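## Task

Move the espresso tamper with the black handle onto the top of the work bench beside arm1, the timer with the black round cap onto the top of the desk beside arm2, and the green self-inking stamp onto the top of the desk beside arm3. Each must keep its current upright orientation and have its entire base resting on that top. The attempt fails if any object that came from a top ends up lying unheld on the floor or on a board lower than a top.

## Robot and tools

Robots: three identical i2rt Big YAM arms, arm1, arm2 and arm3, each with six joints, a two-finger gripper and a wrist camera (arm1_cam_wrist, arm2_cam_wrist, arm3_cam_wrist). Two fixed room cameras, room_a and room_b, also watch the scene. Reach is roughly 1.0 m from the joint1 axis. Each foot (base_link) faces along its own +x. Feet in the scene frame (m, quat wxyz): arm1 x=+1.041 y=-0.568 z=+0.971 (+0.854, -0.001, -0.001, +0.521); arm2 x=-0.281 y=-0.361 z=+0.897 (+0.997, -0.001, -0.001, -0.077); arm3 x=-0.753 y=+0.939 z=+0.866 (+0.917, +0.001, +0.000, +0.398).

Frame: one shared scene frame, origin on the floor, +z up, metres. The hand point sits between the finger pads, about 1 cm behind the tips. Fingers point along the hand's +z; they open and close along the hand's y. hand_target is where the hand would be at the joint targets currently held; printed hand positions can be off, more so at long reach.

Tool move: arguments arm1, arm2, arm3 (each optional) and cameras. Each arm's part is its own object with joints, target and/or speed. An arm not named keeps its old command and appears under "as last shown" with status "not commanded". joints: absolute targets by name, radians except gripper_m in metres. Ranges (done tolerance): joint1_rad -2.879..2.879 (±0.045), turns the arm about its foot, positive counter-clockwise from above, 0 = along the foot's facing; joint2_rad 0..3.141 (±0.14), shoulder, 0 = upper arm back and level, positive lifts then swings forward; joint3_rad 0..3.019 (±0.09), elbow, 0 = folded; joint4_rad -1.692..1.57 (±0.055), hand pitch, positive tips fingers up; joint5_rad -1.57..1.57 (±0.03), sideways swing, positive to the arm's right; joint6_rad -2.094..2.094 (±0.035), roll, positive clockwise seen from behind; gripper_m 0..0.093 (±0.003), fingertip gap. target: one list of seven numbers [x, y, z, qw, qx, qy, qz], an absolute hand pose in the scene frame; the hand travels in a straight line from its hand_target toward it. With target, joints may only contain gripper_m. speed (only with target): top path speed 0.002..0.5 m/s, default 0.25; rotation is capped at twice that in rad/s. Example: {"arm2": {"target": [x, y, z, qw, qx, qy, qz], "speed": 0.2}, "arm1": {"joints": {"gripper_m": 0.05}}}. All motions begin together; all hand paths in one call finish together, paced by the slowest. Paths run 0.5 to 10 s and are cut off at 10 s; a call never exceeds 15 s. Each control step clips the commanded pose to within 100 mm and 20 degrees of the measured one, then uses damped IK, favouring position. Expect errors of a centimetre or more, lag, drift, and overshoot in speed near full stretch. Paths ignore obstacles and other arms. Joint-to-joint moves can swing wide. cameras: list of names, or ["all"]/omitted for all, [] for none; unknown keys or names make the call invalid, out-of-range values get it refused. A refused call, or a stop during it, cancels later move, wait and finished_scene calls in that reply. A move with no action just reports state and images.

Results: per robot joint_positions, Joint velocities (rad/s, gripper m/s; "within noise" when still), joint torques (N m, positive toward larger joint values, includes gravity, offset and noisy; numbers 3 and 4 wrap at ±28), hand and hand_target, joint_status and hand_status. The "move" line reports each moved arm as done or its worst status. off_target: stopped short and may still push. time_out: the arm keeps nearby targets and keeps pushing; on_its_own lists joints still moving by themselves ("held at" shows the target). Send a joint its reported position to relieve the push. "joint command not followed" or "pose unreachable" means a self/arm-collision check blocked the command; the gripper part still runs and the arm may keep trying. The pictures line gives image order; images may lag the state slightly.

wait: seconds 0..10, plus cameras; nothing new is commanded. zoom_image: camera plus region [x0, y0, x1, y1] in pixels of that camera's latest image (origin top-left, at most 504x504), giving a sharper crop. Camera intrinsics and T_world_to_cam were supplied; fixed cameras may be off by about 2 degrees and 9 mm. finished_scene: scene number; it ends the scene irreversibly and the result gives the next task. Make no further calls in the reply that ends scene 1.

Gripping: gripper_m reads up to 0.005 narrower (or 0.002 wider) than a hard part held at full force; empty closed reads 0.000 to 0.003. Command about 0.005 below the contact reading for a firm grip; to release, command well above the reading.

Cautions: arms do not stop on contact and can push hard. Any hard press between two robots, including one gripper closing on another's fingers, ends the scene; the clearance check may act late. Don't hit fixed or heavy things, drop parts, release moving parts or let things fall far. Loose objects may get brief pushes. Long holding, stretching or pushing heats motors: MOTOR HOT appears at 85 °C and at 100 °C the arm goes limp (OVER-TEMPERATURE FAULT) for 30 to 60 s or more; resend targets showing limit_stop_at_motor_heat afterward. Smooth, low-effort motion is preferred.

Each tool is called after "Request:" as name([rows], argument=value, ...), one row to a line, values as JSON.

## Session

Request:
move()

Request:
zoom_image(camera="room_a", region=[0, 252, 252, 504])

Request:
zoom_image(camera="room_a", region=[252, 130, 504, 382])

Request:
zoom_image(camera="room_b", region=[252, 100, 504, 352])

Request:
zoom_image(camera="room_b", region=[0, 200, 252, 452])

Request:
zoom_image(camera="room_b", region=[252, 300, 456, 504])

Scene clock: 0.00 s.
Joint torques (N m): no reading
Heat: arm1: hottest joint3_rad 37 °C; arm2: hottest joint1_rad 37 °C; arm3: hottest joint3_rad 38 °C.
Joint velocities: within noise
arm1.joint_positions: joint1_rad=+0.529 joint2_rad=+0.410 joint3_rad=+1.662 joint4_rad=-1.375 joint5_rad=-0.039 joint6_rad=+0.062 gripper_m=+0.09396
arm1.joint_status: not commanded
arm1.hand: x=+1.0295 y=-0.5002 z=+1.6467 quat_wxyz=(-0.430, +0.537, -0.522, -0.504) (m; scene frame)
arm1.hand_target: x=+1.0297 y=-0.5039 z=+1.6536 quat_wxyz=(-0.434, +0.533, -0.518, -0.509) (m; scene frame)
arm1.hand_status: not commanded
arm2.joint_positions: joint1_rad=-0.108 joint2_rad=+0.538 joint3_rad=+1.526 joint4_rad=-1.164 joint5_rad=+0.207 joint6_rad=-0.013 gripper_m=+0.09396
arm2.joint_status: not commanded
arm2.hand: x=-0.1145 y=-0.4425 z=+1.5566 quat_wxyz=(-0.622, -0.160, -0.748, +0.167) (m; scene frame)
arm2.hand_target: x=-0.1194 y=-0.4412 z=+1.5690 quat_wxyz=(-0.633, -0.160, -0.738, +0.167) (m; scene frame)
arm2.hand_status: not commanded
arm3.joint_positions: joint1_rad=+0.550 joint2_rad=+0.275 joint3_rad=+1.338 joint4_rad=-1.240 joint5_rad=-0.044 joint6_rad=-0.298 gripper_m=+0.09396
arm3.joint_status: not commanded
arm3.hand: x=-0.7380 y=+1.0429 z=+1.4552 quat_wxyz=(-0.543, +0.576, -0.505, -0.343) (m; scene frame)
arm3.hand_target: x=-0.7389 y=+1.0385 z=+1.4658 quat_wxyz=(-0.552, +0.570, -0.500, -0.348) (m; scene frame)
arm3.hand_status: not commanded
pictures: arm1_cam_wrist, arm2_cam_wrist, arm3_cam_wrist, room_a, room_b
camera_calibration:
arm1_cam_wrist: T_world_to_cam=[[0.995515, 0.0748895, -0.0578112, -0.893128], [0.00880492, -0.681752, -0.73153, 0.856627], [-0.0941969, 0.72774, -0.679354, 1.70289], [0, 0, 0, 1]] pos_world=[1.04199, -0.588371, 1.73188]
arm2_cam_wrist: T_world_to_cam=[[-0.44244, -0.895406, 0.049939, -0.525215], [-0.66098, 0.287957, -0.692954, 1.132], [0.606095, -0.3396, -0.71925, 1.15918], [0, 0, 0, 1]] pos_world=[-0.186717, -0.402594, 1.64439]
arm3_cam_wrist: T_world_to_cam=[[0.955864, -0.0935565, 0.278517, 0.397835], [0.12019, -0.740493, -0.661229, 1.8267], [0.268102, 0.66552, -0.696566, 0.64208], [0, 0, 0, 1]] pos_world=[-0.771972, 0.962562, 1.54432]

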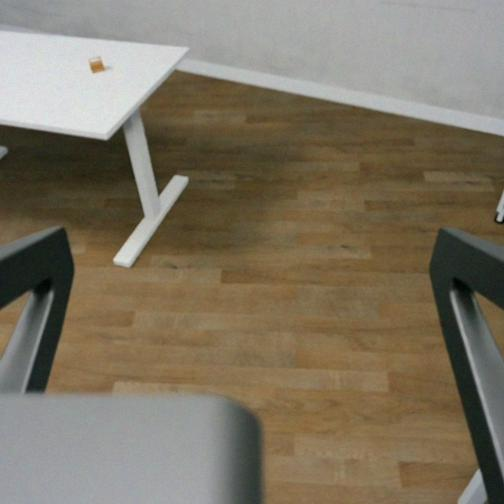

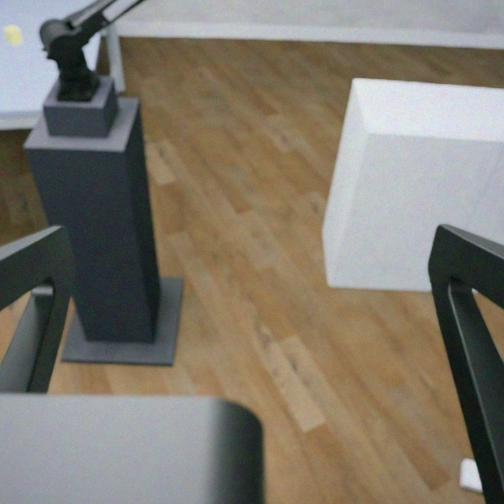

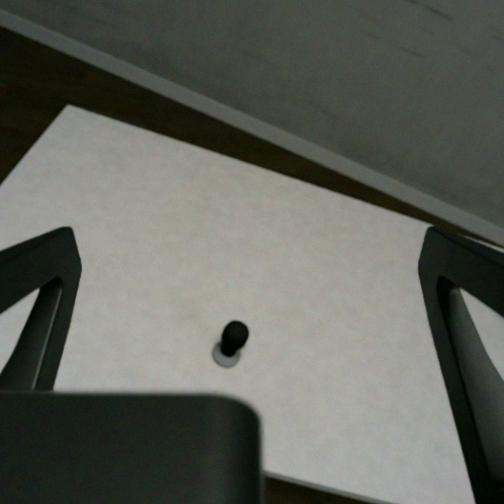

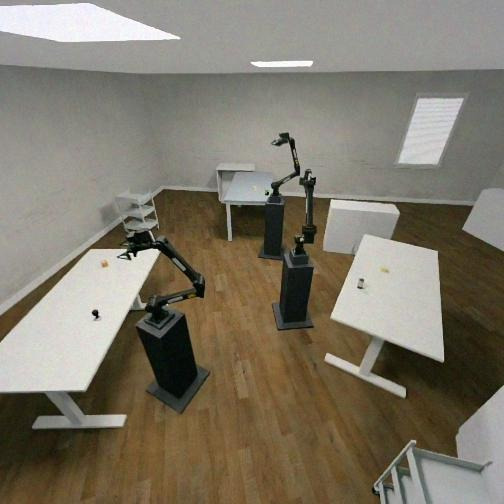

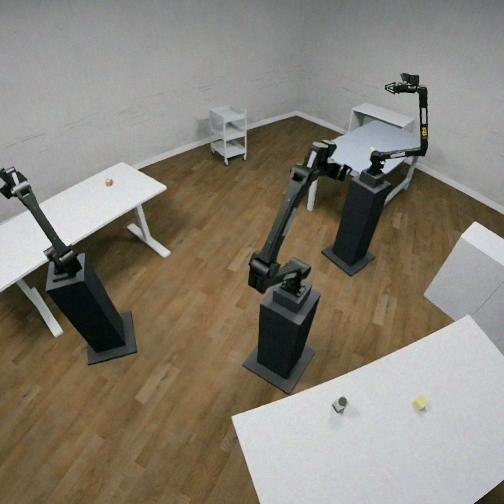

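Scaled by 2.000 from the camera's 504x504 image, which has a finer 720x720 frame.

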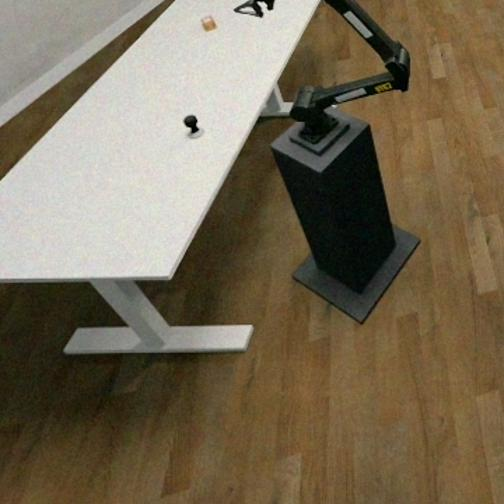

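Scaled by 2.000 from the camera's 504x504 image, which has a finer 720x720 frame.

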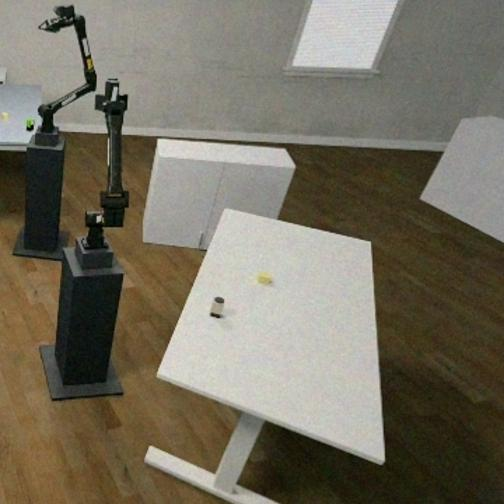

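Scaled by 2.000 from the camera's 504x504 image, which has a finer 720x720 frame.

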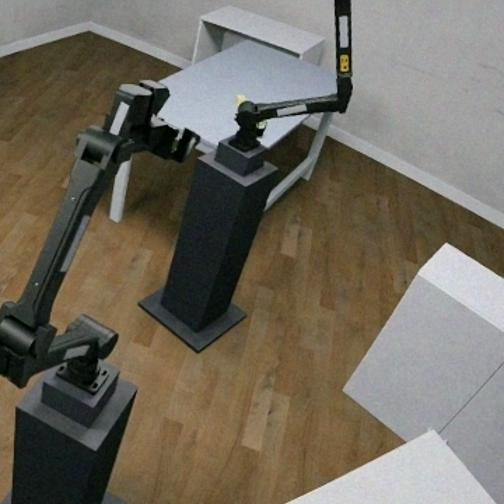

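Scaled by 2.000 from the camera's 504x504 image, which has a finer 720x720 frame.

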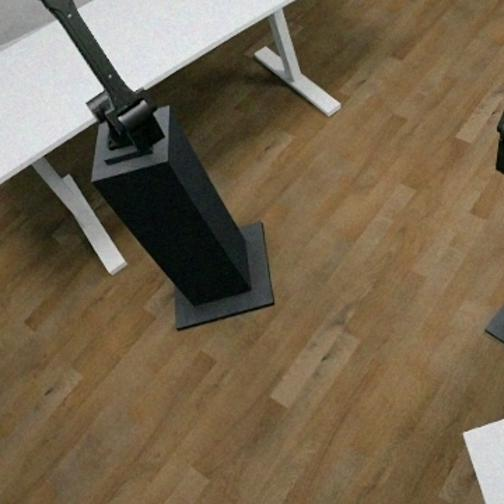

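Scaled by 2.471 from the camera's 504x504 image, which has a finer 720x720 frame.

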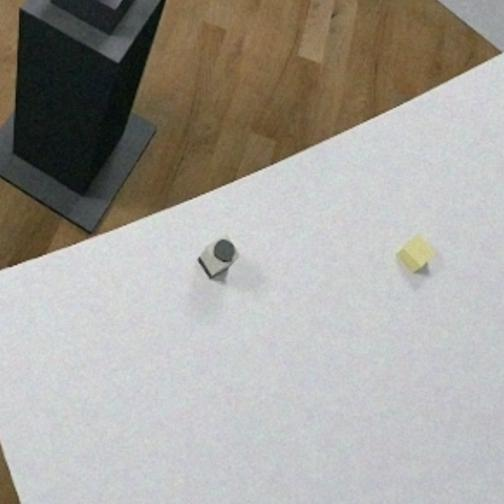

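Request:
move(arm1={"joints":{"joint1_rad":-1.24,"joint2_rad":1.0,"joint3_rad":1.3,"joint4_rad":-1.2,"joint5_rad":0,"joint6_rad":0}}, arm3={"joints":{"joint1_rad":0.347,"joint2_rad":1.65,"joint3_rad":1.3,"joint4_rad":-1.25,"joint5_rad":0,"joint6_rad":0}}, cameras=["arm1_cam_wrist","arm3_cam_wrist"])

Scene clock: 26.90 s.
Joint torques (N m): arm1=[-1.96 -8.59 10.02 1.58 0 -0.11] | arm2=[0.03 4.54 9.72 2.52 0.03 0.09] | arm3=[-2.08 -11.34 8.05 -0.01 0.07 0.08]
Heat: arm1: hottest joint3_rad 37 °C; arm2: hottest joint1_rad 37 °C; arm3: hottest joint3_rad 41 °C.
move: arm1 done; arm3 done
Joint velocities: within noise
arm1.joint_positions: joint1_rad=-1.233 joint2_rad=+1.005 joint3_rad=+1.276 joint4_rad=-1.211 joint5_rad=+0.000 joint6_rad=+0.011 gripper_m=+0.09397
arm1.joint_status: all done
arm1.hand: x=+1.4267 y=-0.6208 z=+1.3603 quat_wxyz=(-0.311, -0.070, -0.948, +0.020) (m; scene frame)
arm1.hand_target: x=+1.4292 y=-0.6239 z=+1.3760 quat_wxyz=(-0.329, -0.068, -0.941, +0.024) (m; scene frame)
arm1.hand_status: not commanded
arm2: as last shown
arm3.joint_positions: joint1_rad=+0.356 joint2_rad=+1.647 joint3_rad=+1.292 joint4_rad=-1.243 joint5_rad=-0.004 joint6_rad=-0.007 gripper_m=+0.09396
arm3.joint_status: all done
arm3.hand: x=-0.5720 y=+1.3728 z=+0.9895 quat_wxyz=(+0.012, +0.557, -0.830, +0.004) (m; scene frame)
arm3.hand_target: x=-0.5670 y=+1.3718 z=+0.9908 quat_wxyz=(+0.012, +0.550, -0.835, +0.007) (m; scene frame)
arm3.hand_status: not commanded
pictures: arm1_cam_wrist, arm3_cam_wrist
camera_calibration:
arm1_cam_wrist: T_world_to_cam=[[-0.147015, -0.98911, 0.00697331, -0.414725], [-0.989095, 0.146943, -0.00989964, 1.51784], [0.00876715, -0.00835267, -0.999927, 1.46567], [0, 0, 0, 1]] pos_world=[1.42746, -0.621002, 1.48348]
arm3_cam_wrist: T_world_to_cam=[[0.925607, -0.37824, -0.0136604, 1.06236], [-0.293077, -0.739106, 0.606488, 0.250493], [-0.239494, -0.557366, -0.794975, 1.53938], [0, 0, 0, 1]] pos_world=[-0.541238, 1.44497, 1.08636]

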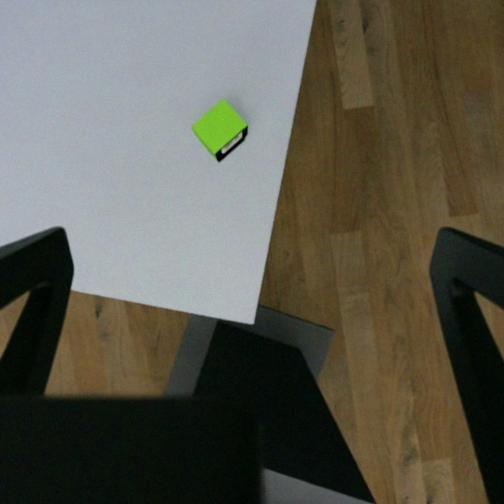

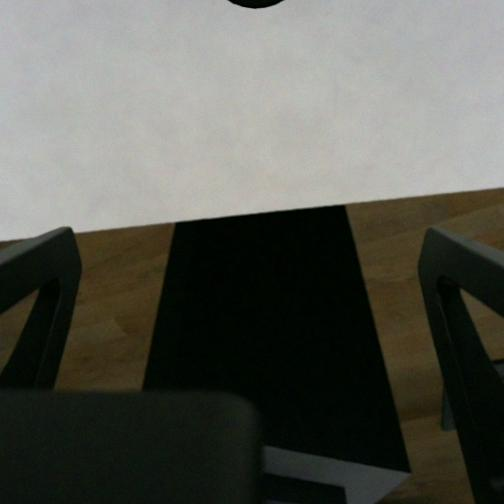

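Request:
move(arm1={"target":[1.597,-0.610,0.99,0,0.289,-0.957,0],"speed":0.35}, arm3={"target":[-0.530,1.455,0.935,0,0.5505,-0.8348,0]}, cameras=["arm1_cam_wrist","arm3_cam_wrist"])

Scene clock: 52.87 s.
Joint torques (N m): arm1=[-0.97 -19.19 9.88 -0.32 0.04 -0.13] | arm2=[1.03 4.66 9.84 2.54 -0.07 0.09] | arm3=[-2.08 -13.33 11.28 0.55 0.07 0.08]
Heat: arm1: hottest joint3_rad 40 °C; arm2: hottest joint1_rad 37 °C; arm3: hottest joint3_rad 43 °C.
move: arm1 off_target; arm3 off_target
Joint velocities: within noise
arm1.joint_positions: joint1_rad=-1.176 joint2_rad=+1.949 joint3_rad=+1.381 joint4_rad=-1.041 joint5_rad=-0.003 joint6_rad=-0.648 gripper_m=+0.09398
arm1.joint_status: not commanded
arm1.hand: x=+1.5762 y=-0.6107 z=+0.9759 quat_wxyz=(+0.016, +0.280, -0.960, -0.007) (m; scene frame)
arm1.hand_target: x=+1.5962 y=-0.6099 z=+0.9904 quat_wxyz=(+0.000, +0.289, -0.957, +0.000) (m; scene frame)
arm1.hand_status: off_target (0.025 m and 2.3 deg from the pose sent, 0.408 m and 55.0 deg at the start)
arm2: as last shown
arm3.joint_positions: joint1_rad=+0.355 joint2_rad=+1.890 joint3_rad=+1.441 joint4_rad=-1.177 joint5_rad=-0.001 joint6_rad=-0.007 gripper_m=+0.09396
arm3.joint_status: not commanded
arm3.hand: x=-0.5458 y=+1.4328 z=+0.9224 quat_wxyz=(+0.024, +0.557, -0.830, +0.013) (m; scene frame)
arm3.hand_target: x=-0.5305 y=+1.4537 z=+0.9357 quat_wxyz=(+0.000, +0.551, -0.835, +0.000) (m; scene frame)
arm3.hand_status: off_target (0.030 m and 3.2 deg from the pose sent, 0.107 m and 1.8 deg at the start)
pictures: arm1_cam_wrist, arm3_cam_wrist
camera_calibration:
arm1_cam_wrist: T_world_to_cam=[[0.542682, -0.83985, -0.0121428, -1.35733], [-0.663889, -0.437749, 0.606323, 0.189414], [-0.514536, -0.320979, -0.795126, 1.51412], [0, 0, 0, 1]] pos_world=[1.64142, -0.571039, 1.07259]
arm3_cam_wrist: T_world_to_cam=[[0.924971, -0.379864, -0.0115286, 1.0599], [-0.288406, -0.72138, 0.629629, 0.299015], [-0.24749, -0.579064, -0.77681, 1.53581], [0, 0, 0, 1]] pos_world=[-0.514044, 1.50765, 1.01698]

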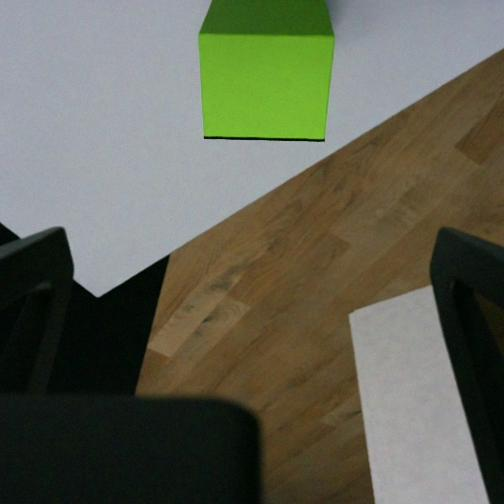

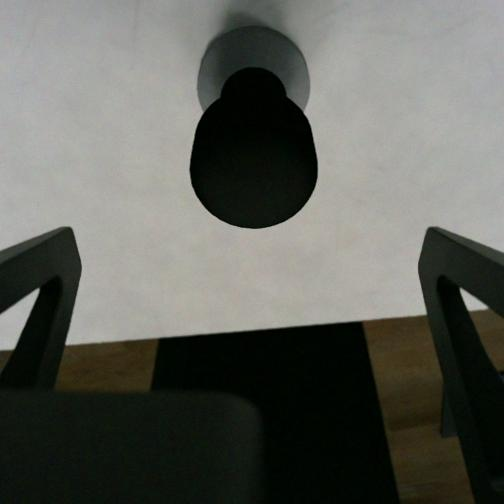

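Request:
move(arm1={"target":[1.594,-0.610,0.866,-0.012,0.289,-0.957,0.006],"speed":0.15}, arm3={"target":[-0.541,1.438,0.857,-0.018,0.5505,-0.8348,-0.01],"speed":0.12}, cameras=["arm1_cam_wrist","arm3_cam_wrist"])

Scene clock: 81.77 s.
Joint torques (N m): arm1=[-0.97 -20.13 5.23 0.66 0.05 -0.12] | arm2=[-0.03 4.25 9.55 2.55 -0.06 0.09] | arm3=[-1.26 -13.39 6.46 0.91 0.07 0.1]
Heat: arm1: hottest joint3_rad 43 °C; arm2: hottest joint1_rad 37 °C; arm3: hottest joint3_rad 46 °C.
move: arm1 done; arm3 done
Joint velocities: within noise
arm1.joint_positions: joint1_rad=-1.176 joint2_rad=+2.130 joint3_rad=+1.338 joint4_rad=-0.764 joint5_rad=-0.001 joint6_rad=-0.649 gripper_m=+0.09398
arm1.joint_status: not commanded
arm1.hand: x=+1.5915 y=-0.6124 z=+0.8676 quat_wxyz=(-0.008, +0.281, -0.960, +0.003) (m; scene frame)
arm1.hand_target: x=+1.5939 y=-0.6100 z=+0.8660 quat_wxyz=(-0.012, +0.289, -0.957, +0.006) (m; scene frame)
arm1.hand_status: done (0.004 m and 1.2 deg from the pose sent, 0.111 m and 3.8 deg at the start)
arm2: as last shown
arm3.joint_positions: joint1_rad=+0.355 joint2_rad=+1.929 joint3_rad=+1.320 joint4_rad=-0.923 joint5_rad=+0.002 joint6_rad=-0.002 gripper_m=+0.09396
arm3.joint_status: not commanded
arm3.hand: x=-0.5431 y=+1.4381 z=+0.8623 quat_wxyz=(-0.017, +0.555, -0.832, -0.011) (m; scene frame)
arm3.hand_target: x=-0.5410 y=+1.4380 z=+0.8571 quat_wxyz=(-0.018, +0.550, -0.835, -0.010) (m; scene frame)
arm3.hand_status: done (0.006 m and 0.6 deg from the pose sent, 0.066 m and 5.5 deg at the start)
pictures: arm1_cam_wrist, arm3_cam_wrist
camera_calibration:
arm1_cam_wrist: T_world_to_cam=[[0.543034, -0.839432, 0.0216364, -1.39799], [-0.694683, -0.434621, 0.573167, 0.344228], [-0.471731, -0.32628, -0.819153, 1.38489], [0, 0, 0, 1]] pos_world=[1.65158, -0.572047, 0.96738]
arm3_cam_wrist: T_world_to_cam=[[0.923387, -0.383795, -0.00758398, 1.06013], [-0.315869, -0.77089, 0.553132, 0.463708], [-0.218136, -0.50836, -0.833059, 1.45558], [0, 0, 0, 1]] pos_world=[-0.514926, 1.5043, 0.964129]

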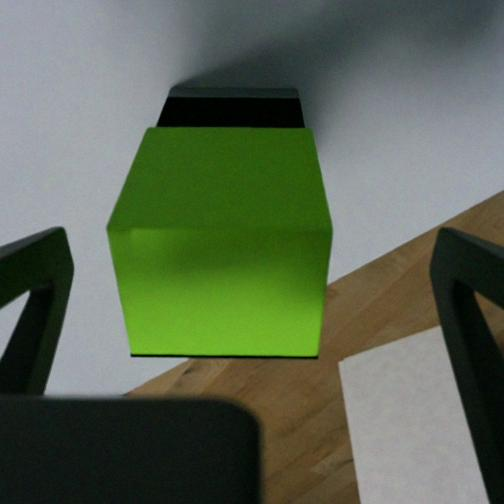

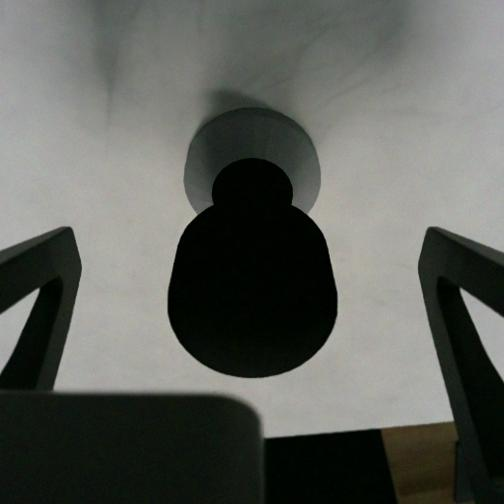

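Request:
move(arm1={"target":[1.588,-0.608,0.855,-0.012,0.289,-0.957,0.006],"speed":0.15}, arm3={"target":[-0.544,1.431,0.850,-0.018,0.5505,-0.8348,-0.01],"speed":0.12}, cameras=[])

Request:
move(arm1={"joints":{"gripper_m":0.043}}, arm3={"joints":{"gripper_m":0.038}}, cameras=["arm1_cam_wrist","arm3_cam_wrist"])

Scene clock: 99.50 s.
Joint torques (N m): arm1=[-0.67 -19.49 4.75 0.57 0.06 -0.1] | arm2=[0.56 3.6 9.7 2.3 -0.05 0.09] | arm3=[-1.38 -13.45 6.2 0.9 0.08 0.09]
Heat: arm1: hottest joint3_rad 42 °C; arm2: hottest joint1_rad 37 °C; arm3: hottest joint3_rad 45 °C.
move: arm1 done; arm3 done
Joint velocities: within noise
arm1.joint_positions: joint1_rad=-1.176 joint2_rad=+2.132 joint3_rad=+1.321 joint4_rad=-0.732 joint5_rad=-0.001 joint6_rad=-0.649 gripper_m=+0.09398
arm1.joint_status: not commanded
arm1.hand: x=+1.5901 y=-0.6123 z=+0.8621 quat_wxyz=(-0.014, +0.281, -0.960, +0.006) (m; scene frame)
arm1.hand_target: x=+1.5880 y=-0.6081 z=+0.8552 quat_wxyz=(-0.012, +0.289, -0.957, +0.006) (m; scene frame)
arm1.hand_status: done (0.009 m and 1.0 deg from the pose sent, 0.014 m and 1.2 deg at the start)
arm2: as last shown
arm3.joint_positions: joint1_rad=+0.355 joint2_rad=+1.929 joint3_rad=+1.291 joint4_rad=-0.897 joint5_rad=+0.002 joint6_rad=-0.002 gripper_m=+0.09396
arm3.joint_status: not commanded
arm3.hand: x=-0.5460 y=+1.4313 z=+0.8531 quat_wxyz=(-0.015, +0.555, -0.832, -0.011) (m; scene frame)
arm3.hand_target: x=-0.5440 y=+1.4310 z=+0.8501 quat_wxyz=(-0.018, +0.550, -0.835, -0.010) (m; scene frame)
arm3.hand_status: done (0.004 m and 0.6 deg from the pose sent, 0.014 m and 0.6 deg at the start)
pictures: none
No camera images: "cameras" was empty.

Scene clock: 100.17 s.
Joint torques (N m): arm1=[-0.73 -19.37 4.78 0.7 0.03 -0.09] | arm2=[0.5 4.07 9.65 2.32 -0.01 0.06] | arm3=[-1.32 -13.51 6.22 0.91 0.08 0.07]
Heat: arm1: hottest joint3_rad 42 °C; arm2: hottest joint1_rad 37 °C; arm3: hottest joint3_rad 45 °C.
move: arm1 off_target; arm3 off_target
Joint velocities: within noise
arm1.joint_positions: joint1_rad=-1.176 joint2_rad=+2.132 joint3_rad=+1.321 joint4_rad=-0.732 joint5_rad=+0.000 joint6_rad=-0.649 gripper_m=+0.05055
arm1.joint_status: gripper_m off_target (ended at +0.05057, target +0.04300)
arm1.hand: x=+1.5901 y=-0.6122 z=+0.8621 quat_wxyz=(-0.014, +0.281, -0.960, +0.006) (m; scene frame)
arm1.hand_target: x=+1.5880 y=-0.6081 z=+0.8552 quat_wxyz=(-0.012, +0.289, -0.957, +0.006) (m; scene frame)
arm1.hand_status: not commanded
arm2: as last shown
arm3.joint_positions: joint1_rad=+0.355 joint2_rad=+1.929 joint3_rad=+1.291 joint4_rad=-0.897 joint5_rad=+0.002 joint6_rad=-0.001 gripper_m=+0.04493
arm3.joint_status: gripper_m off_target (ended at +0.04496, target +0.03800)
arm3.hand: x=-0.5460 y=+1.4313 z=+0.8531 quat_wxyz=(-0.015, +0.554, -0.832, -0.011) (m; scene frame)
arm3.hand_target: x=-0.5440 y=+1.4310 z=+0.8501 quat_wxyz=(-0.018, +0.550, -0.835, -0.010) (m; scene frame)
arm3.hand_status: not commanded
pictures: arm1_cam_wrist, arm3_cam_wrist
camera_calibration:
arm1_cam_wrist: T_world_to_cam=[[0.543098, -0.839127, 0.030163, -1.40418], [-0.701835, -0.433934, 0.564915, 0.36536], [-0.460947, -0.327974, -0.824597, 1.36624], [0, 0, 0, 1]] pos_world=[1.64879, -0.57165, 0.962554]
arm3_cam_wrist: T_world_to_cam=[[0.922951, -0.384842, -0.007622, 1.06144], [-0.315969, -0.768788, 0.555993, 0.457109], [-0.219829, -0.510746, -0.831152, 1.44473], [0, 0, 0, 1]] pos_world=[-0.517627, 1.49779, 0.95473]

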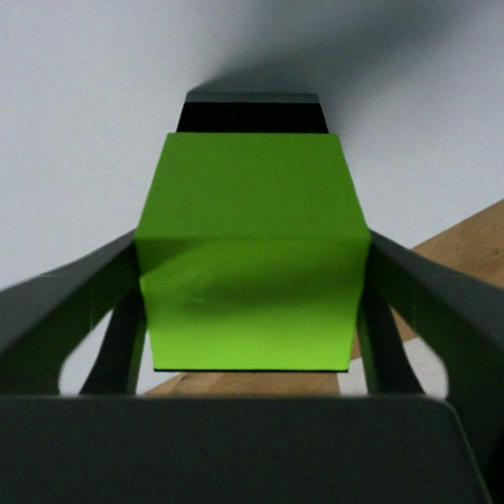

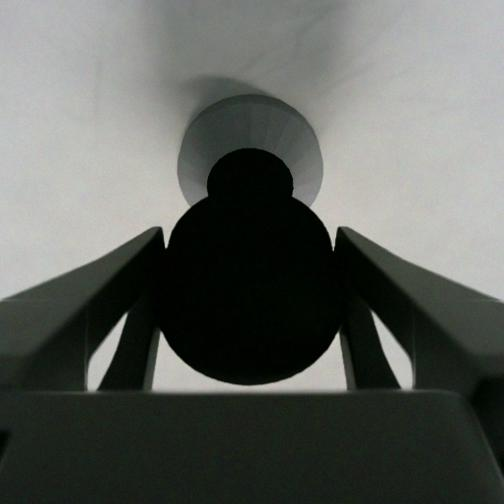

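Request:
move(arm1={"joints":{"gripper_m":0.09}}, arm3={"target":[-0.535,1.40,1.02,0,0.5505,-0.8348,0]}, arm2={"joints":{"joint1_rad":2.064,"joint2_rad":1.6,"joint3_rad":0.8,"joint4_rad":0.7,"joint5_rad":0,"joint6_rad":0}}, cameras=["arm3_cam_wrist","arm1_cam_wrist"])

Request:
move(arm1={"target":[1.57,-0.610,1.04,0,0.289,-0.957,0],"speed":0.3}, arm3={"joints":{"joint1_rad":-2.042,"joint2_rad":2.28,"joint3_rad":2.40,"joint4_rad":-1.687,"joint5_rad":0,"joint6_rad":1.56}}, arm2={"joints":{"joint2_rad":2.09,"joint3_rad":0.625,"joint4_rad":1.557}}, cameras=["arm2_cam_wrist","arm3_cam_wrist","room_b"])

Scene clock: 129.93 s.
Joint torques (N m): arm1=[-0.67 -19.43 4.77 0.7 0.03 -0.1] | arm2=[0.56 -12.28 8.9 2.93 -0.12 0.2] | arm3=[-1.73 -13.8 12.52 -0.34 -0.05 -0.07]
Heat: arm1: hottest joint3_rad 40 °C; arm2: hottest joint1_rad 37 °C; arm3: hottest joint3_rad 44 °C.
move: arm1 done; arm2 done; arm3 off_target
Joint velocities: within noise
arm1.joint_positions: joint1_rad=-1.176 joint2_rad=+2.132 joint3_rad=+1.321 joint4_rad=-0.732 joint5_rad=+0.000 joint6_rad=-0.649 gripper_m=+0.08992
arm1.joint_status: all done
arm1.hand: x=+1.5901 y=-0.6122 z=+0.8621 quat_wxyz=(-0.014, +0.281, -0.960, +0.006) (m; scene frame)
arm1.hand_target: x=+1.5880 y=-0.6081 z=+0.8552 quat_wxyz=(-0.012, +0.289, -0.957, +0.006) (m; scene frame)
arm1.hand_status: not commanded
arm2.joint_positions: joint1_rad=+2.060 joint2_rad=+1.588 joint3_rad=+0.800 joint4_rad=+0.679 joint5_rad=+0.001 joint6_rad=-0.012 gripper_m=+0.09398
arm2.joint_status: all done
arm2.hand: x=-0.4810 y=+0.2179 z=+1.1065 quat_wxyz=(-0.390, +0.610, -0.429, -0.541) (m; scene frame)
arm2.hand_target: x=-0.4838 y=+0.2186 z=+1.1045 quat_wxyz=(-0.388, +0.606, -0.429, -0.547) (m; scene frame)
arm2.hand_status: not commanded
arm3.joint_positions: joint1_rad=+0.319 joint2_rad=+1.721 joint3_rad=+1.374 joint4_rad=-1.306 joint5_rad=+0.003 joint6_rad=-0.027 gripper_m=+0.04493
arm3.joint_status: not commanded
arm3.hand: x=-0.5490 y=+1.3786 z=+0.9845 quat_wxyz=(+0.034, +0.550, -0.834, +0.021) (m; scene frame)
arm3.hand_target: x=-0.5359 y=+1.3977 z=+1.0203 quat_wxyz=(+0.000, +0.550, -0.835, +0.000) (m; scene frame)
arm3.hand_status: off_target (0.044 m and 4.6 deg from the pose sent, 0.170 m and 2.2 deg at the start; pose on its path clipped on 3 of 66 steps)
pictures: arm1_cam_wrist, arm3_cam_wrist
camera_calibration:
arm1_cam_wrist: T_world_to_cam=[[0.543098, -0.839127, 0.030163, -1.40418], [-0.701835, -0.433934, 0.564915, 0.36536], [-0.460947, -0.327974, -0.824597, 1.36624], [0, 0, 0, 1]] pos_world=[1.64879, -0.57165, 0.962554]
arm3_cam_wrist: T_world_to_cam=[[0.918772, -0.394672, -0.00958165, 1.0581], [-0.294132, -0.700509, 0.650211, 0.167709], [-0.263332, -0.594577, -0.759694, 1.54774], [0, 0, 0, 1]] pos_world=[-0.51526, 1.45533, 1.0769]

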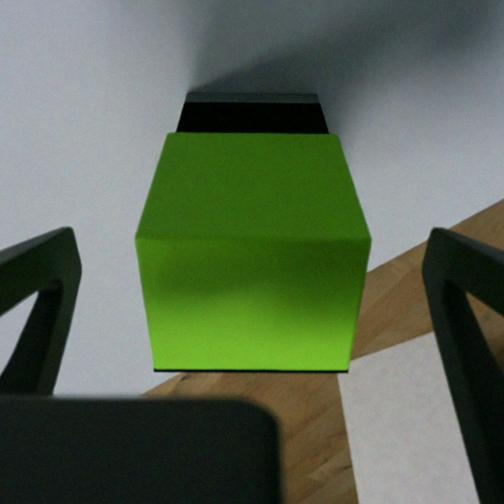

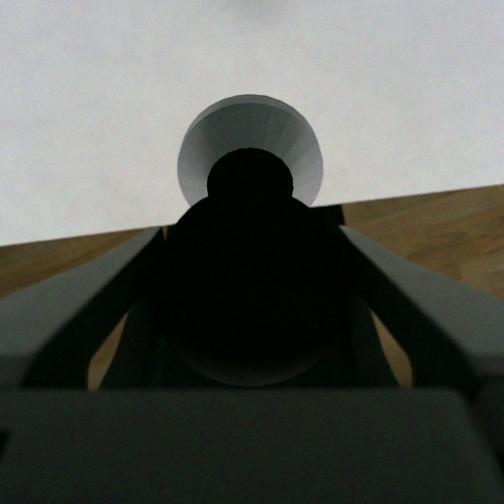

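Scene clock: 132.27 s.
Joint torques (N m): arm1=[-1.38 -18.55 10.06 -0.25 -0.05 -0.13] | arm2=[0.38 -13.57 3.45 2.97 -0.11 0.2] | arm3=[-1.03 -23.94 10.5 -0.47 -0.11 0.09]
Heat: arm1: hottest joint3_rad 40 °C; arm2: hottest joint1_rad 37 °C; arm3: hottest joint3_rad 44 °C.
move: arm1 off_target; arm2 done; arm3 done
Joint velocities: within noise
arm1.joint_positions: joint1_rad=-1.176 joint2_rad=+1.834 joint3_rad=+1.342 joint4_rad=-1.123 joint5_rad=+0.000 joint6_rad=-0.653 gripper_m=+0.08992
arm1.joint_status: not commanded
arm1.hand: x=+1.5506 y=-0.6088 z=+1.0220 quat_wxyz=(+0.020, +0.283, -0.959, -0.007) (m; scene frame)
arm1.hand_target: x=+1.5690 y=-0.6099 z=+1.0403 quat_wxyz=(+0.000, +0.289, -0.957, +0.000) (m; scene frame)
arm1.hand_status: off_target (0.026 m and 2.5 deg from the pose sent, 0.179 m and 2.0 deg at the start)
arm2.joint_positions: joint1_rad=+2.060 joint2_rad=+2.080 joint3_rad=+0.621 joint4_rad=+1.537 joint5_rad=+0.001 joint6_rad=-0.012 gripper_m=+0.09398
arm2.joint_status: all done
arm2.hand: x=-0.4624 y=+0.1645 z=+0.9641 quat_wxyz=(-0.429, +0.556, -0.391, -0.595) (m; scene frame)
arm2.hand_target: x=-0.4646 y=+0.1641 z=+0.9651 quat_wxyz=(-0.427, +0.550, -0.390, -0.603) (m; scene frame)
arm2.hand_status: not commanded
arm3.joint_positions: joint1_rad=-2.046 joint2_rad=+2.332 joint3_rad=+2.364 joint4_rad=-1.675 joint5_rad=+0.003 joint6_rad=+1.552 gripper_m=+0.04498
arm3.joint_status: all done
arm3.hand: x=-0.5188 y=+0.2833 z=+0.9871 quat_wxyz=(+0.036, -0.983, -0.180, +0.008) (m; scene frame)
arm3.hand_target: x=-0.5146 y=+0.2805 z=+1.0359 quat_wxyz=(-0.001, -0.984, -0.178, +0.000) (m; scene frame)
arm3.hand_status: not commanded
pictures: arm2_cam_wrist, arm3_cam_wrist, room_b
camera_calibration:
arm2_cam_wrist: T_world_to_cam=[[0.943417, 0.331343, 0.0133158, 0.368336], [0.185588, -0.494286, -0.849258, 0.987589], [-0.274813, 0.803675, -0.527811, 0.370018], [0, 0, 0, 1]] pos_world=[-0.429093, 0.0687317, 1.02911]
arm3_cam_wrist: T_world_to_cam=[[-0.354367, 0.932689, 0.0671893, -0.514268], [0.772308, 0.251406, 0.583382, -0.242793], [0.527222, 0.258622, -0.809414, 1.12389], [0, 0, 0, 1]] pos_world=[-0.587271, 0.250027, 1.08589]

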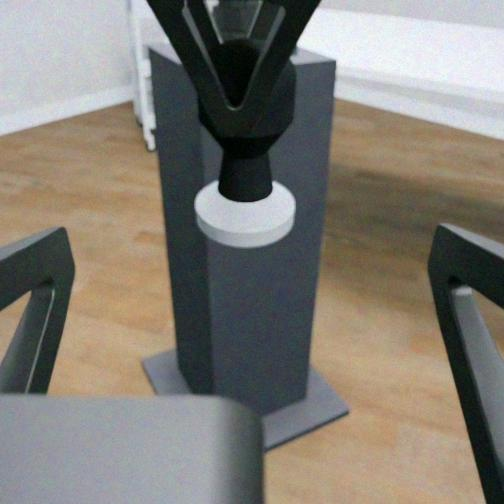

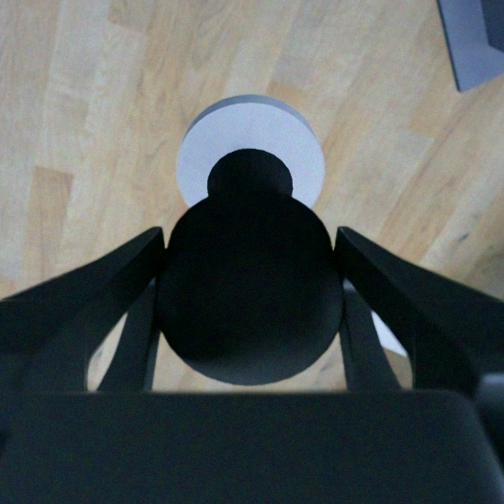

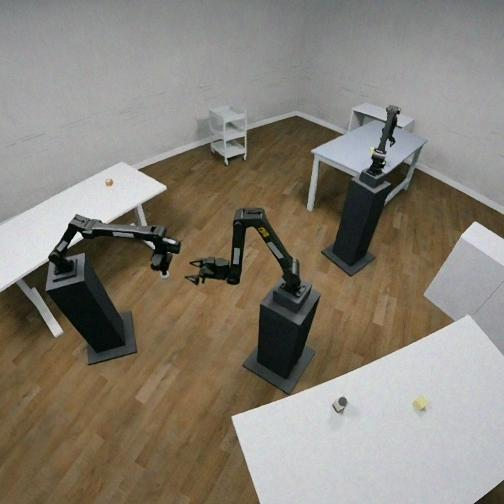

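Request:
move(arm2={"target":[-0.526,0.305,0.912,0.4056,-0.5792,0.4056,0.5792],"speed":0.15}, cameras=["arm2_cam_wrist","arm3_cam_wrist"])

Scene clock: 158.73 s.
Joint torques (N m): arm1=[-1.38 -18.61 10.04 -0.24 -0.05 -0.13] | arm2=[0.85 -18.55 8.53 1.8 0.04 0.19] | arm3=[-1.14 -24.18 10.51 -0.43 -0.1 0.1]
Heat: arm1: hottest joint3_rad 42 °C; arm2: hottest joint1_rad 37 °C; arm3: hottest joint3_rad 49 °C.
move: arm2 off_target
Joint velocities: within noise
arm1, arm3: as last shown
arm2.joint_positions: joint1_rad=+2.067 joint2_rad=+2.273 joint3_rad=+1.051 joint4_rad=+1.205 joint5_rad=+0.003 joint6_rad=-0.011 gripper_m=+0.09398
arm2.joint_status: not commanded
arm2.hand: x=-0.5131 y=+0.2962 z=+0.9087 quat_wxyz=(-0.408, +0.585, -0.409, -0.569) (m; scene frame)
arm2.hand_target: x=-0.5257 y=+0.3043 z=+0.9124 quat_wxyz=(-0.406, +0.579, -0.406, -0.579) (m; scene frame)
arm2.hand_status: off_target (0.016 m and 1.4 deg from the pose sent, 0.163 m and 4.5 deg at the start)
arm3.joint_positions: joint1_rad=-2.046 joint2_rad=+2.332 joint3_rad=+2.364 joint4_rad=-1.675 joint5_rad=+0.003 joint6_rad=+1.553 gripper_m=+0.04498
pictures: arm2_cam_wrist, arm3_cam_wrist
camera_calibration:
arm2_cam_wrist: T_world_to_cam=[[0.941255, 0.337462, 0.0125849, 0.371053], [0.213948, -0.567085, -0.795387, 1.00217], [-0.261276, 0.751355, -0.605971, 0.31446], [0, 0, 0, 1]] pos_world=[-0.481507, 0.206829, 0.982998]
arm3_cam_wrist: T_world_to_cam=[[-0.354001, 0.932828, 0.0671987, -0.514097], [0.77241, 0.251098, 0.58338, -0.242654], [0.527319, 0.258422, -0.809415, 1.124], [0, 0, 0, 1]] pos_world=[-0.587271, 0.250027, 1.08589]

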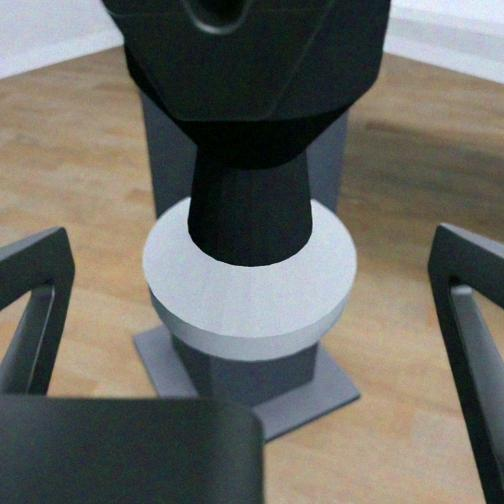

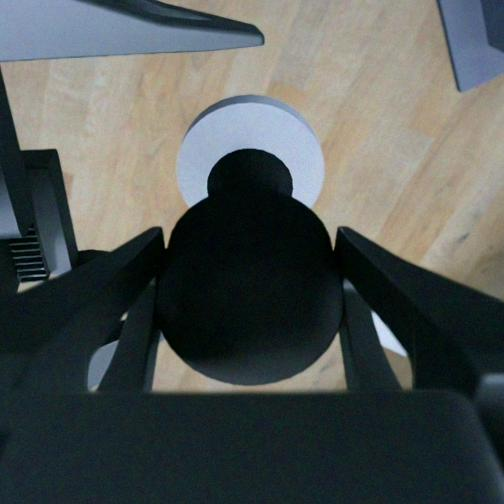

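Request:
move(arm2={"target":[-0.5305,0.3165,0.904,0.4056,-0.5792,0.4056,0.5792],"speed":0.1}, cameras=[])

Request:
move(arm2={"joints":{"gripper_m":0.048}}, cameras=["arm2_cam_wrist","arm3_cam_wrist"])

Scene clock: 168.27 s.
Joint torques (N m): arm1=[-1.32 -18.67 10.04 -0.24 -0.05 -0.13] | arm2=[0.91 -18.96 8.35 2.06 0.06 0.2] | arm3=[-1.14 -24.06 10.5 -0.42 -0.11 0.09]
Heat: arm1: hottest joint3_rad 42 °C; arm2: hottest joint1_rad 37 °C; arm3: hottest joint3_rad 50 °C.
move: arm2 off_target
Joint velocities: within noise
arm1, arm3: as last shown
arm2.joint_positions: joint1_rad=+2.068 joint2_rad=+2.307 joint3_rad=+1.096 joint4_rad=+1.192 joint5_rad=+0.003 joint6_rad=-0.011 gripper_m=+0.09398
arm2.joint_status: not commanded
arm2.hand: x=-0.5174 y=+0.3076 z=+0.8999 quat_wxyz=(-0.408, +0.585, -0.409, -0.569) (m; scene frame)
arm2.hand_target: x=-0.5305 y=+0.3157 z=+0.9045 quat_wxyz=(-0.405, +0.579, -0.405, -0.579) (m; scene frame)
arm2.hand_status: off_target (0.016 m and 1.4 deg from the pose sent, 0.027 m and 1.4 deg at the start)
pictures: none
No camera images: "cameras" was empty.

Scene clock: 168.93 s.
Joint torques (N m): arm1=[-1.32 -18.61 10.07 -0.24 -0.05 -0.13] | arm2=[0.56 -19.02 8.75 1.76 0.03 0.2] | arm3=[-1.03 -24.06 10.51 -0.44 -0.09 0.09]
Heat: arm1: hottest joint3_rad 42 °C; arm2: hottest joint1_rad 37 °C; arm3: hottest joint3_rad 50 °C.
move: arm2 off_target
Joint velocities: within noise
arm1, arm3: as last shown
arm2.joint_positions: joint1_rad=+2.068 joint2_rad=+2.307 joint3_rad=+1.096 joint4_rad=+1.192 joint5_rad=+0.003 joint6_rad=-0.011 gripper_m=+0.05208
arm2.joint_status: gripper_m off_target (ended at +0.05210, target +0.04800)
arm2.hand: x=-0.5174 y=+0.3076 z=+0.8999 quat_wxyz=(-0.408, +0.585, -0.409, -0.569) (m; scene frame)
arm2.hand_target: x=-0.5302 y=+0.3157 z=+0.9044 quat_wxyz=(-0.406, +0.579, -0.406, -0.579) (m; scene frame)
arm2.hand_status: not commanded
arm3.joint_positions: joint1_rad=-2.046 joint2_rad=+2.332 joint3_rad=+2.364 joint4_rad=-1.675 joint5_rad=+0.002 joint6_rad=+1.554 gripper_m=+0.04498
arm3.hand: x=-0.5187 y=+0.2834 z=+0.9871 quat_wxyz=(+0.037, -0.983, -0.180, +0.008) (m; scene frame)
pictures: arm2_cam_wrist, arm3_cam_wrist
camera_calibration:
arm2_cam_wrist: T_world_to_cam=[[0.941222, 0.337551, 0.0126515, 0.371227], [0.214451, -0.568196, -0.794458, 1.00235], [-0.260982, 0.750475, -0.607187, 0.301005], [0, 0, 0, 1]] pos_world=[-0.485805, 0.218324, 0.974393]
arm3_cam_wrist: T_world_to_cam=[[-0.353276, 0.933101, 0.0672121, -0.513841], [0.772216, 0.2503, 0.58398, -0.243188], [0.528089, 0.258209, -0.808981, 1.12393], [0, 0, 0, 1]] pos_world=[-0.58727, 0.250127, 1.08579]

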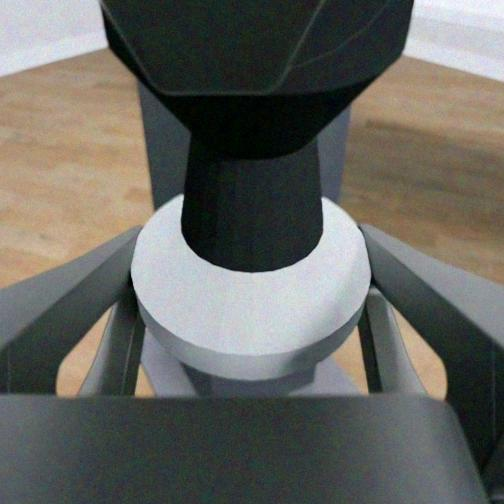

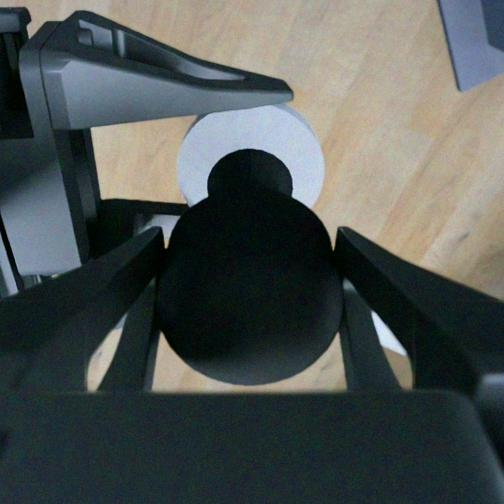

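Request:
move(arm2={"joints":{"gripper_m":0.044}}, arm3={"joints":{"gripper_m":0.09}}, arm1={"joints":{"joint1_rad":1.893,"joint2_rad":1.7,"joint3_rad":1.66,"joint4_rad":-1.56,"joint5_rad":0,"joint6_rad":1.57}}, cameras=["arm2_cam_wrist","arm3_cam_wrist"])

Request:
move(arm3={"target":[-0.5146,0.2805,1.22,0,0.9848,0.1736,0],"speed":0.3}, cameras=["arm2_cam_wrist","arm3_cam_wrist"])

Scene clock: 183.47 s.
Joint torques (N m): arm1=[-1.9 -19.31 9.47 -0.43 0.16 0.15] | arm2=[1.08 -21.71 8.4 2.77 0.07 0.19] | arm3=[-1.03 -22.24 10.52 -0.29 -0.07 0.08]
Heat: arm1: hottest joint3_rad 43 °C; arm2: hottest joint1_rad 37 °C; arm3: hottest joint3_rad 51 °C.
move: arm1 done; arm2 off_target; arm3 done
Joint velocities: within noise
arm1.joint_positions: joint1_rad=+1.899 joint2_rad=+1.717 joint3_rad=+1.632 joint4_rad=-1.549 joint5_rad=-0.002 joint6_rad=+1.557 gripper_m=+0.08996
arm1.joint_status: all done
arm1.hand: x=+0.5370 y=-0.4929 z=+1.1848 quat_wxyz=(-0.020, +0.658, -0.752, +0.026) (m; scene frame)
arm1.hand_target: x=+0.5339 y=-0.4892 z=+1.2036 quat_wxyz=(-0.010, +0.651, -0.759, +0.012) (m; scene frame)
arm1.hand_status: not commanded
arm2.joint_positions: joint1_rad=+2.068 joint2_rad=+2.341 joint3_rad=+1.096 joint4_rad=+1.172 joint5_rad=+0.003 joint6_rad=-0.011 gripper_m=+0.05208
arm2.joint_status: gripper_m off_target (ended at +0.05208, target +0.04400)
arm2.hand: x=-0.5156 y=+0.3028 z=+0.8715 quat_wxyz=(-0.397, +0.600, -0.420, -0.553) (m; scene frame)
arm2.hand_target: x=-0.5302 y=+0.3157 z=+0.9043 quat_wxyz=(-0.406, +0.579, -0.406, -0.579) (m; scene frame)
arm2.hand_status: not commanded
arm3.joint_positions: joint1_rad=-2.046 joint2_rad=+2.311 joint3_rad=+2.364 joint4_rad=-1.678 joint5_rad=+0.002 joint6_rad=+1.554 gripper_m=+0.08996
arm3.joint_status: all done
arm3.hand: x=-0.5190 y=+0.2841 z=+1.0013 quat_wxyz=(+0.028, -0.983, -0.180, +0.006) (m; scene frame)
arm3.hand_target: x=-0.5146 y=+0.2805 z=+1.0358 quat_wxyz=(-0.001, -0.984, -0.178, +0.000) (m; scene frame)
arm3.hand_status: not commanded
pictures: arm2_cam_wrist, arm3_cam_wrist
camera_calibration:
arm2_cam_wrist: T_world_to_cam=[[0.94102, 0.338123, 0.0124033, 0.371491], [0.228359, -0.607634, -0.76068, 0.966409], [-0.249667, 0.718647, -0.649009, 0.339764], [0, 0, 0, 1]] pos_world=[-0.48544, 0.217443, 0.951029]
arm3_cam_wrist: T_world_to_cam=[[-0.353626, 0.93407, 0.0496272, -0.498419], [0.768747, 0.259992, 0.584322, -0.25638], [0.532895, 0.244782, -0.810003, 1.14263], [0, 0, 0, 1]] pos_world=[-0.588067, 0.252518, 1.10008]

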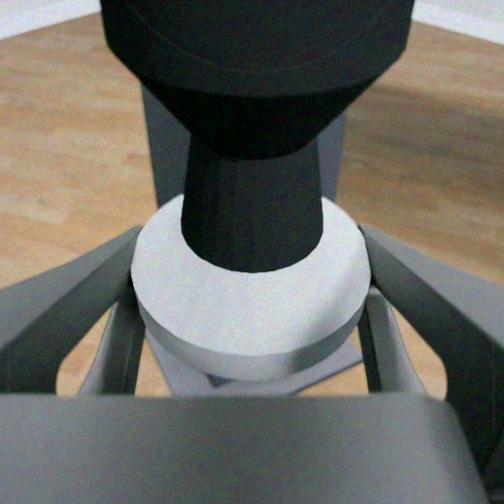

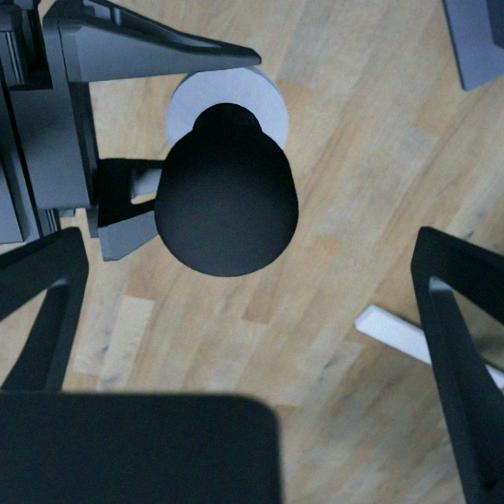

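Scene clock: 184.93 s.
Joint torques (N m): arm1=[-1.79 -19.25 9.48 -0.31 0.17 0.16] | arm2=[1.49 -22.59 8.42 2.55 0.04 0.19] | arm3=[-1.2 -17.96 12.53 0.47 -0.05 0.06]
Heat: arm1: hottest joint3_rad 44 °C; arm2: hottest joint2_rad 38 °C; arm3: hottest joint3_rad 51 °C.
move: arm3 off_target
Joint velocities: within noise
arm1, arm2: as last shown
arm1.hand_target: x=+0.5338 y=-0.4892 z=+1.2036 quat_wxyz=(-0.010, +0.651, -0.759, +0.012) (m; scene frame)
arm3.joint_positions: joint1_rad=-2.046 joint2_rad=+2.107 joint3_rad=+2.501 joint4_rad=-1.688 joint5_rad=+0.002 joint6_rad=+1.560 gripper_m=+0.08996
arm3.joint_status: not commanded
arm3.hand: x=-0.5191 y=+0.2850 z=+1.1937 quat_wxyz=(-0.135, -0.975, -0.175, -0.021) (m; scene frame)
arm3.hand_target: x=-0.5154 y=+0.2823 z=+1.2191 quat_wxyz=(-0.161, -0.971, -0.172, -0.027) (m; scene frame)
arm3.hand_status: off_target (0.027 m and 15.7 deg from the pose sent, 0.219 m and 3.3 deg at the start; pose on its path clipped on 14 of 44 steps; a joint's target at an end of its range on 42 of 44 steps)
pictures: arm2_cam_wrist, arm3_cam_wrist
camera_calibration:
arm2_cam_wrist: T_world_to_cam=[[0.94102, 0.338123, 0.0124033, 0.371491], [0.228359, -0.607634, -0.76068, 0.966409], [-0.249667, 0.718647, -0.649009, 0.339764], [0, 0, 0, 1]] pos_world=[-0.48544, 0.217443, 0.951029]
arm3_cam_wrist: T_world_to_cam=[[-0.334673, 0.900588, -0.277373, -0.0990618], [0.706261, 0.434584, 0.558867, -0.420756], [0.62385, -0.00886034, -0.781494, 1.38383], [0, 0, 0, 1]] pos_world=[-0.599295, 0.284329, 1.28913]

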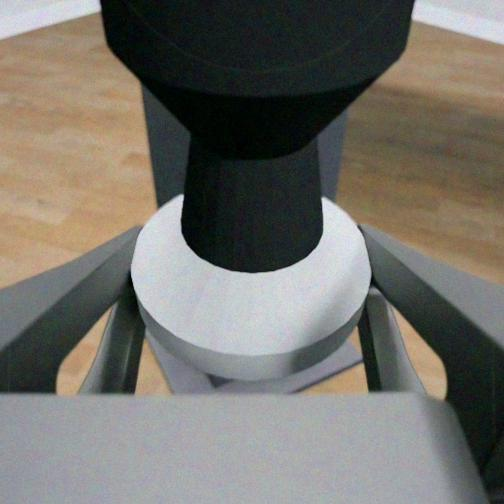

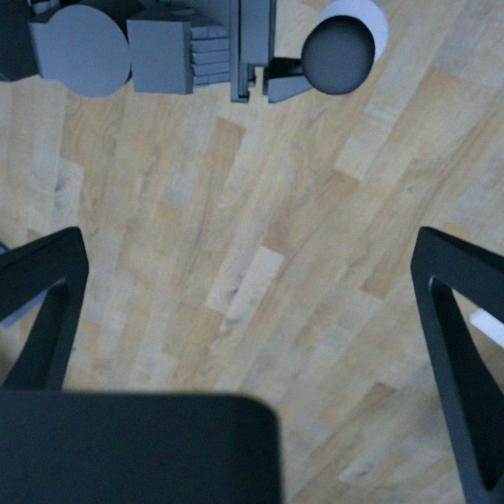

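Request:
move(arm2={"joints":{"joint1_rad":0.0,"joint2_rad":2.215,"joint3_rad":1.096,"joint4_rad":1.20}}, arm3={"joints":{"joint2_rad":1.5}}, cameras=["arm2_cam_wrist","arm1_cam_wrist"])

Scene clock: 199.87 s.
Joint torques (N m): arm1=[-1.9 -19.25 9.48 -0.34 0.17 0.16] | arm2=[0.85 -24.41 6.6 3.23 -0.14 0.21] | arm3=[-0.97 -7.88 6.57 1.57 -0.08 0.01]
Heat: arm1: hottest joint3_rad 45 °C; arm2: hottest joint2_rad 40 °C; arm3: hottest joint3_rad 53 °C.
move: arm2 done; arm3 done
Joint velocities: within noise
arm1.joint_positions: joint1_rad=+1.899 joint2_rad=+1.717 joint3_rad=+1.632 joint4_rad=-1.550 joint5_rad=-0.002 joint6_rad=+1.557 gripper_m=+0.08996
arm1.joint_status: not commanded
arm1.hand: x=+0.5371 y=-0.4929 z=+1.1848 quat_wxyz=(-0.020, +0.658, -0.752, +0.026) (m; scene frame)
arm1.hand_target: x=+0.5339 y=-0.4892 z=+1.2036 quat_wxyz=(-0.010, +0.651, -0.759, +0.012) (m; scene frame)
arm1.hand_status: not commanded
arm2.joint_positions: joint1_rad=-0.004 joint2_rad=+2.263 joint3_rad=+1.085 joint4_rad=+1.172 joint5_rad=+0.010 joint6_rad=-0.010 gripper_m=+0.05208
arm2.joint_status: all done
arm2.hand: x=+0.4204 y=-0.4753 z=+0.9222 quat_wxyz=(-0.703, -0.056, -0.707, +0.063) (m; scene frame)
arm2.hand_target: x=+0.4283 y=-0.4730 z=+0.9670 quat_wxyz=(-0.733, -0.055, -0.675, +0.059) (m; scene frame)
arm2.hand_status: not commanded
arm3.joint_positions: joint1_rad=-2.046 joint2_rad=+1.512 joint3_rad=+2.552 joint4_rad=-1.690 joint5_rad=+0.002 joint6_rad=+1.561 gripper_m=+0.08996
arm3.joint_status: all done
arm3.hand: x=-0.5981 y=+0.5063 z=+1.5572 quat_wxyz=(-0.438, -0.882, -0.158, -0.073) (m; scene frame)
arm3.hand_target: x=-0.5998 y=+0.5162 z=+1.5660 quat_wxyz=(-0.445, -0.879, -0.155, -0.077) (m; scene frame)
arm3.hand_status: not commanded
pictures: arm1_cam_wrist, arm2_cam_wrist
camera_calibration:
arm1_cam_wrist: T_world_to_cam=[[0.988909, -0.126796, 0.0773437, -0.686185], [-0.147983, -0.79681, 0.585829, -1.00536], [-0.0126524, -0.590777, -0.806736, 0.794536], [0, 0, 0, 1]] pos_world=[0.53985, -0.418694, 1.28302]
arm2_cam_wrist: T_world_to_cam=[[-0.162248, -0.986676, 0.0120494, -0.412397], [-0.588844, 0.0870159, -0.803549, 1.03162], [0.791794, -0.13747, -0.595116, 0.271069], [0, 0, 0, 1]] pos_world=[0.325919, -0.459406, 0.995241]

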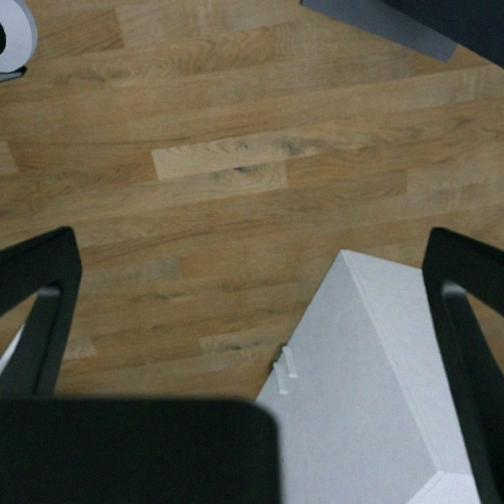

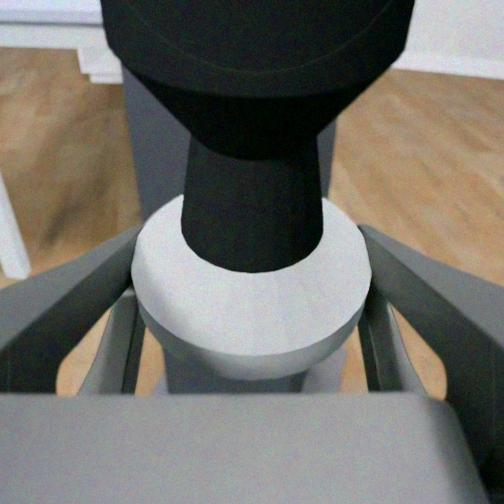

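Request:
move(arm1={"target":[0.381,-0.479,1.10,0,0.649,-0.76,0],"speed":0.25}, cameras=["arm1_cam_wrist"])

Scene clock: 210.50 s.
Joint torques (N m): arm1=[-0.67 -22.42 11.7 -0.18 0.19 0.16] | arm2=[0.62 -24.76 6.58 3.22 -0.2 0.18] | arm3=[-0.97 -8.12 6.5 1.58 -0.08 0]
Heat: arm1: hottest joint3_rad 46 °C; arm2: hottest joint2_rad 40 °C; arm3: hottest joint3_rad 50 °C.
move: arm1 off_target
Joint velocities: within noise
arm1.joint_positions: joint1_rad=+1.906 joint2_rad=+2.129 joint3_rad=+1.989 joint4_rad=-1.467 joint5_rad=-0.002 joint6_rad=+1.582 gripper_m=+0.08996
arm1.joint_status: not commanded
arm1.hand: x=+0.3978 y=-0.4769 z=+1.0836 quat_wxyz=(-0.012, +0.652, -0.758, +0.016) (m; scene frame)
arm1.hand_target: x=+0.3822 y=-0.4792 z=+1.1000 quat_wxyz=(+0.001, +0.649, -0.760, +0.000) (m; scene frame)
arm1.hand_status: off_target (0.024 m and 2.3 deg from the pose sent, 0.178 m and 4.1 deg at the start)
arm2, arm3: as last shown
pictures: arm1_cam_wrist
camera_calibration:
arm1_cam_wrist: T_world_to_cam=[[0.988189, -0.144865, 0.0499613, -0.517273], [-0.146495, -0.797423, 0.585367, -0.954233], [-0.0449591, -0.585773, -0.809227, 0.73848], [0, 0, 0, 1]] pos_world=[0.404575, -0.403281, 1.18202]

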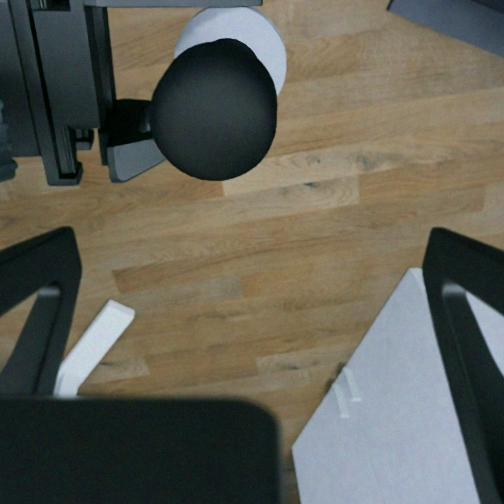

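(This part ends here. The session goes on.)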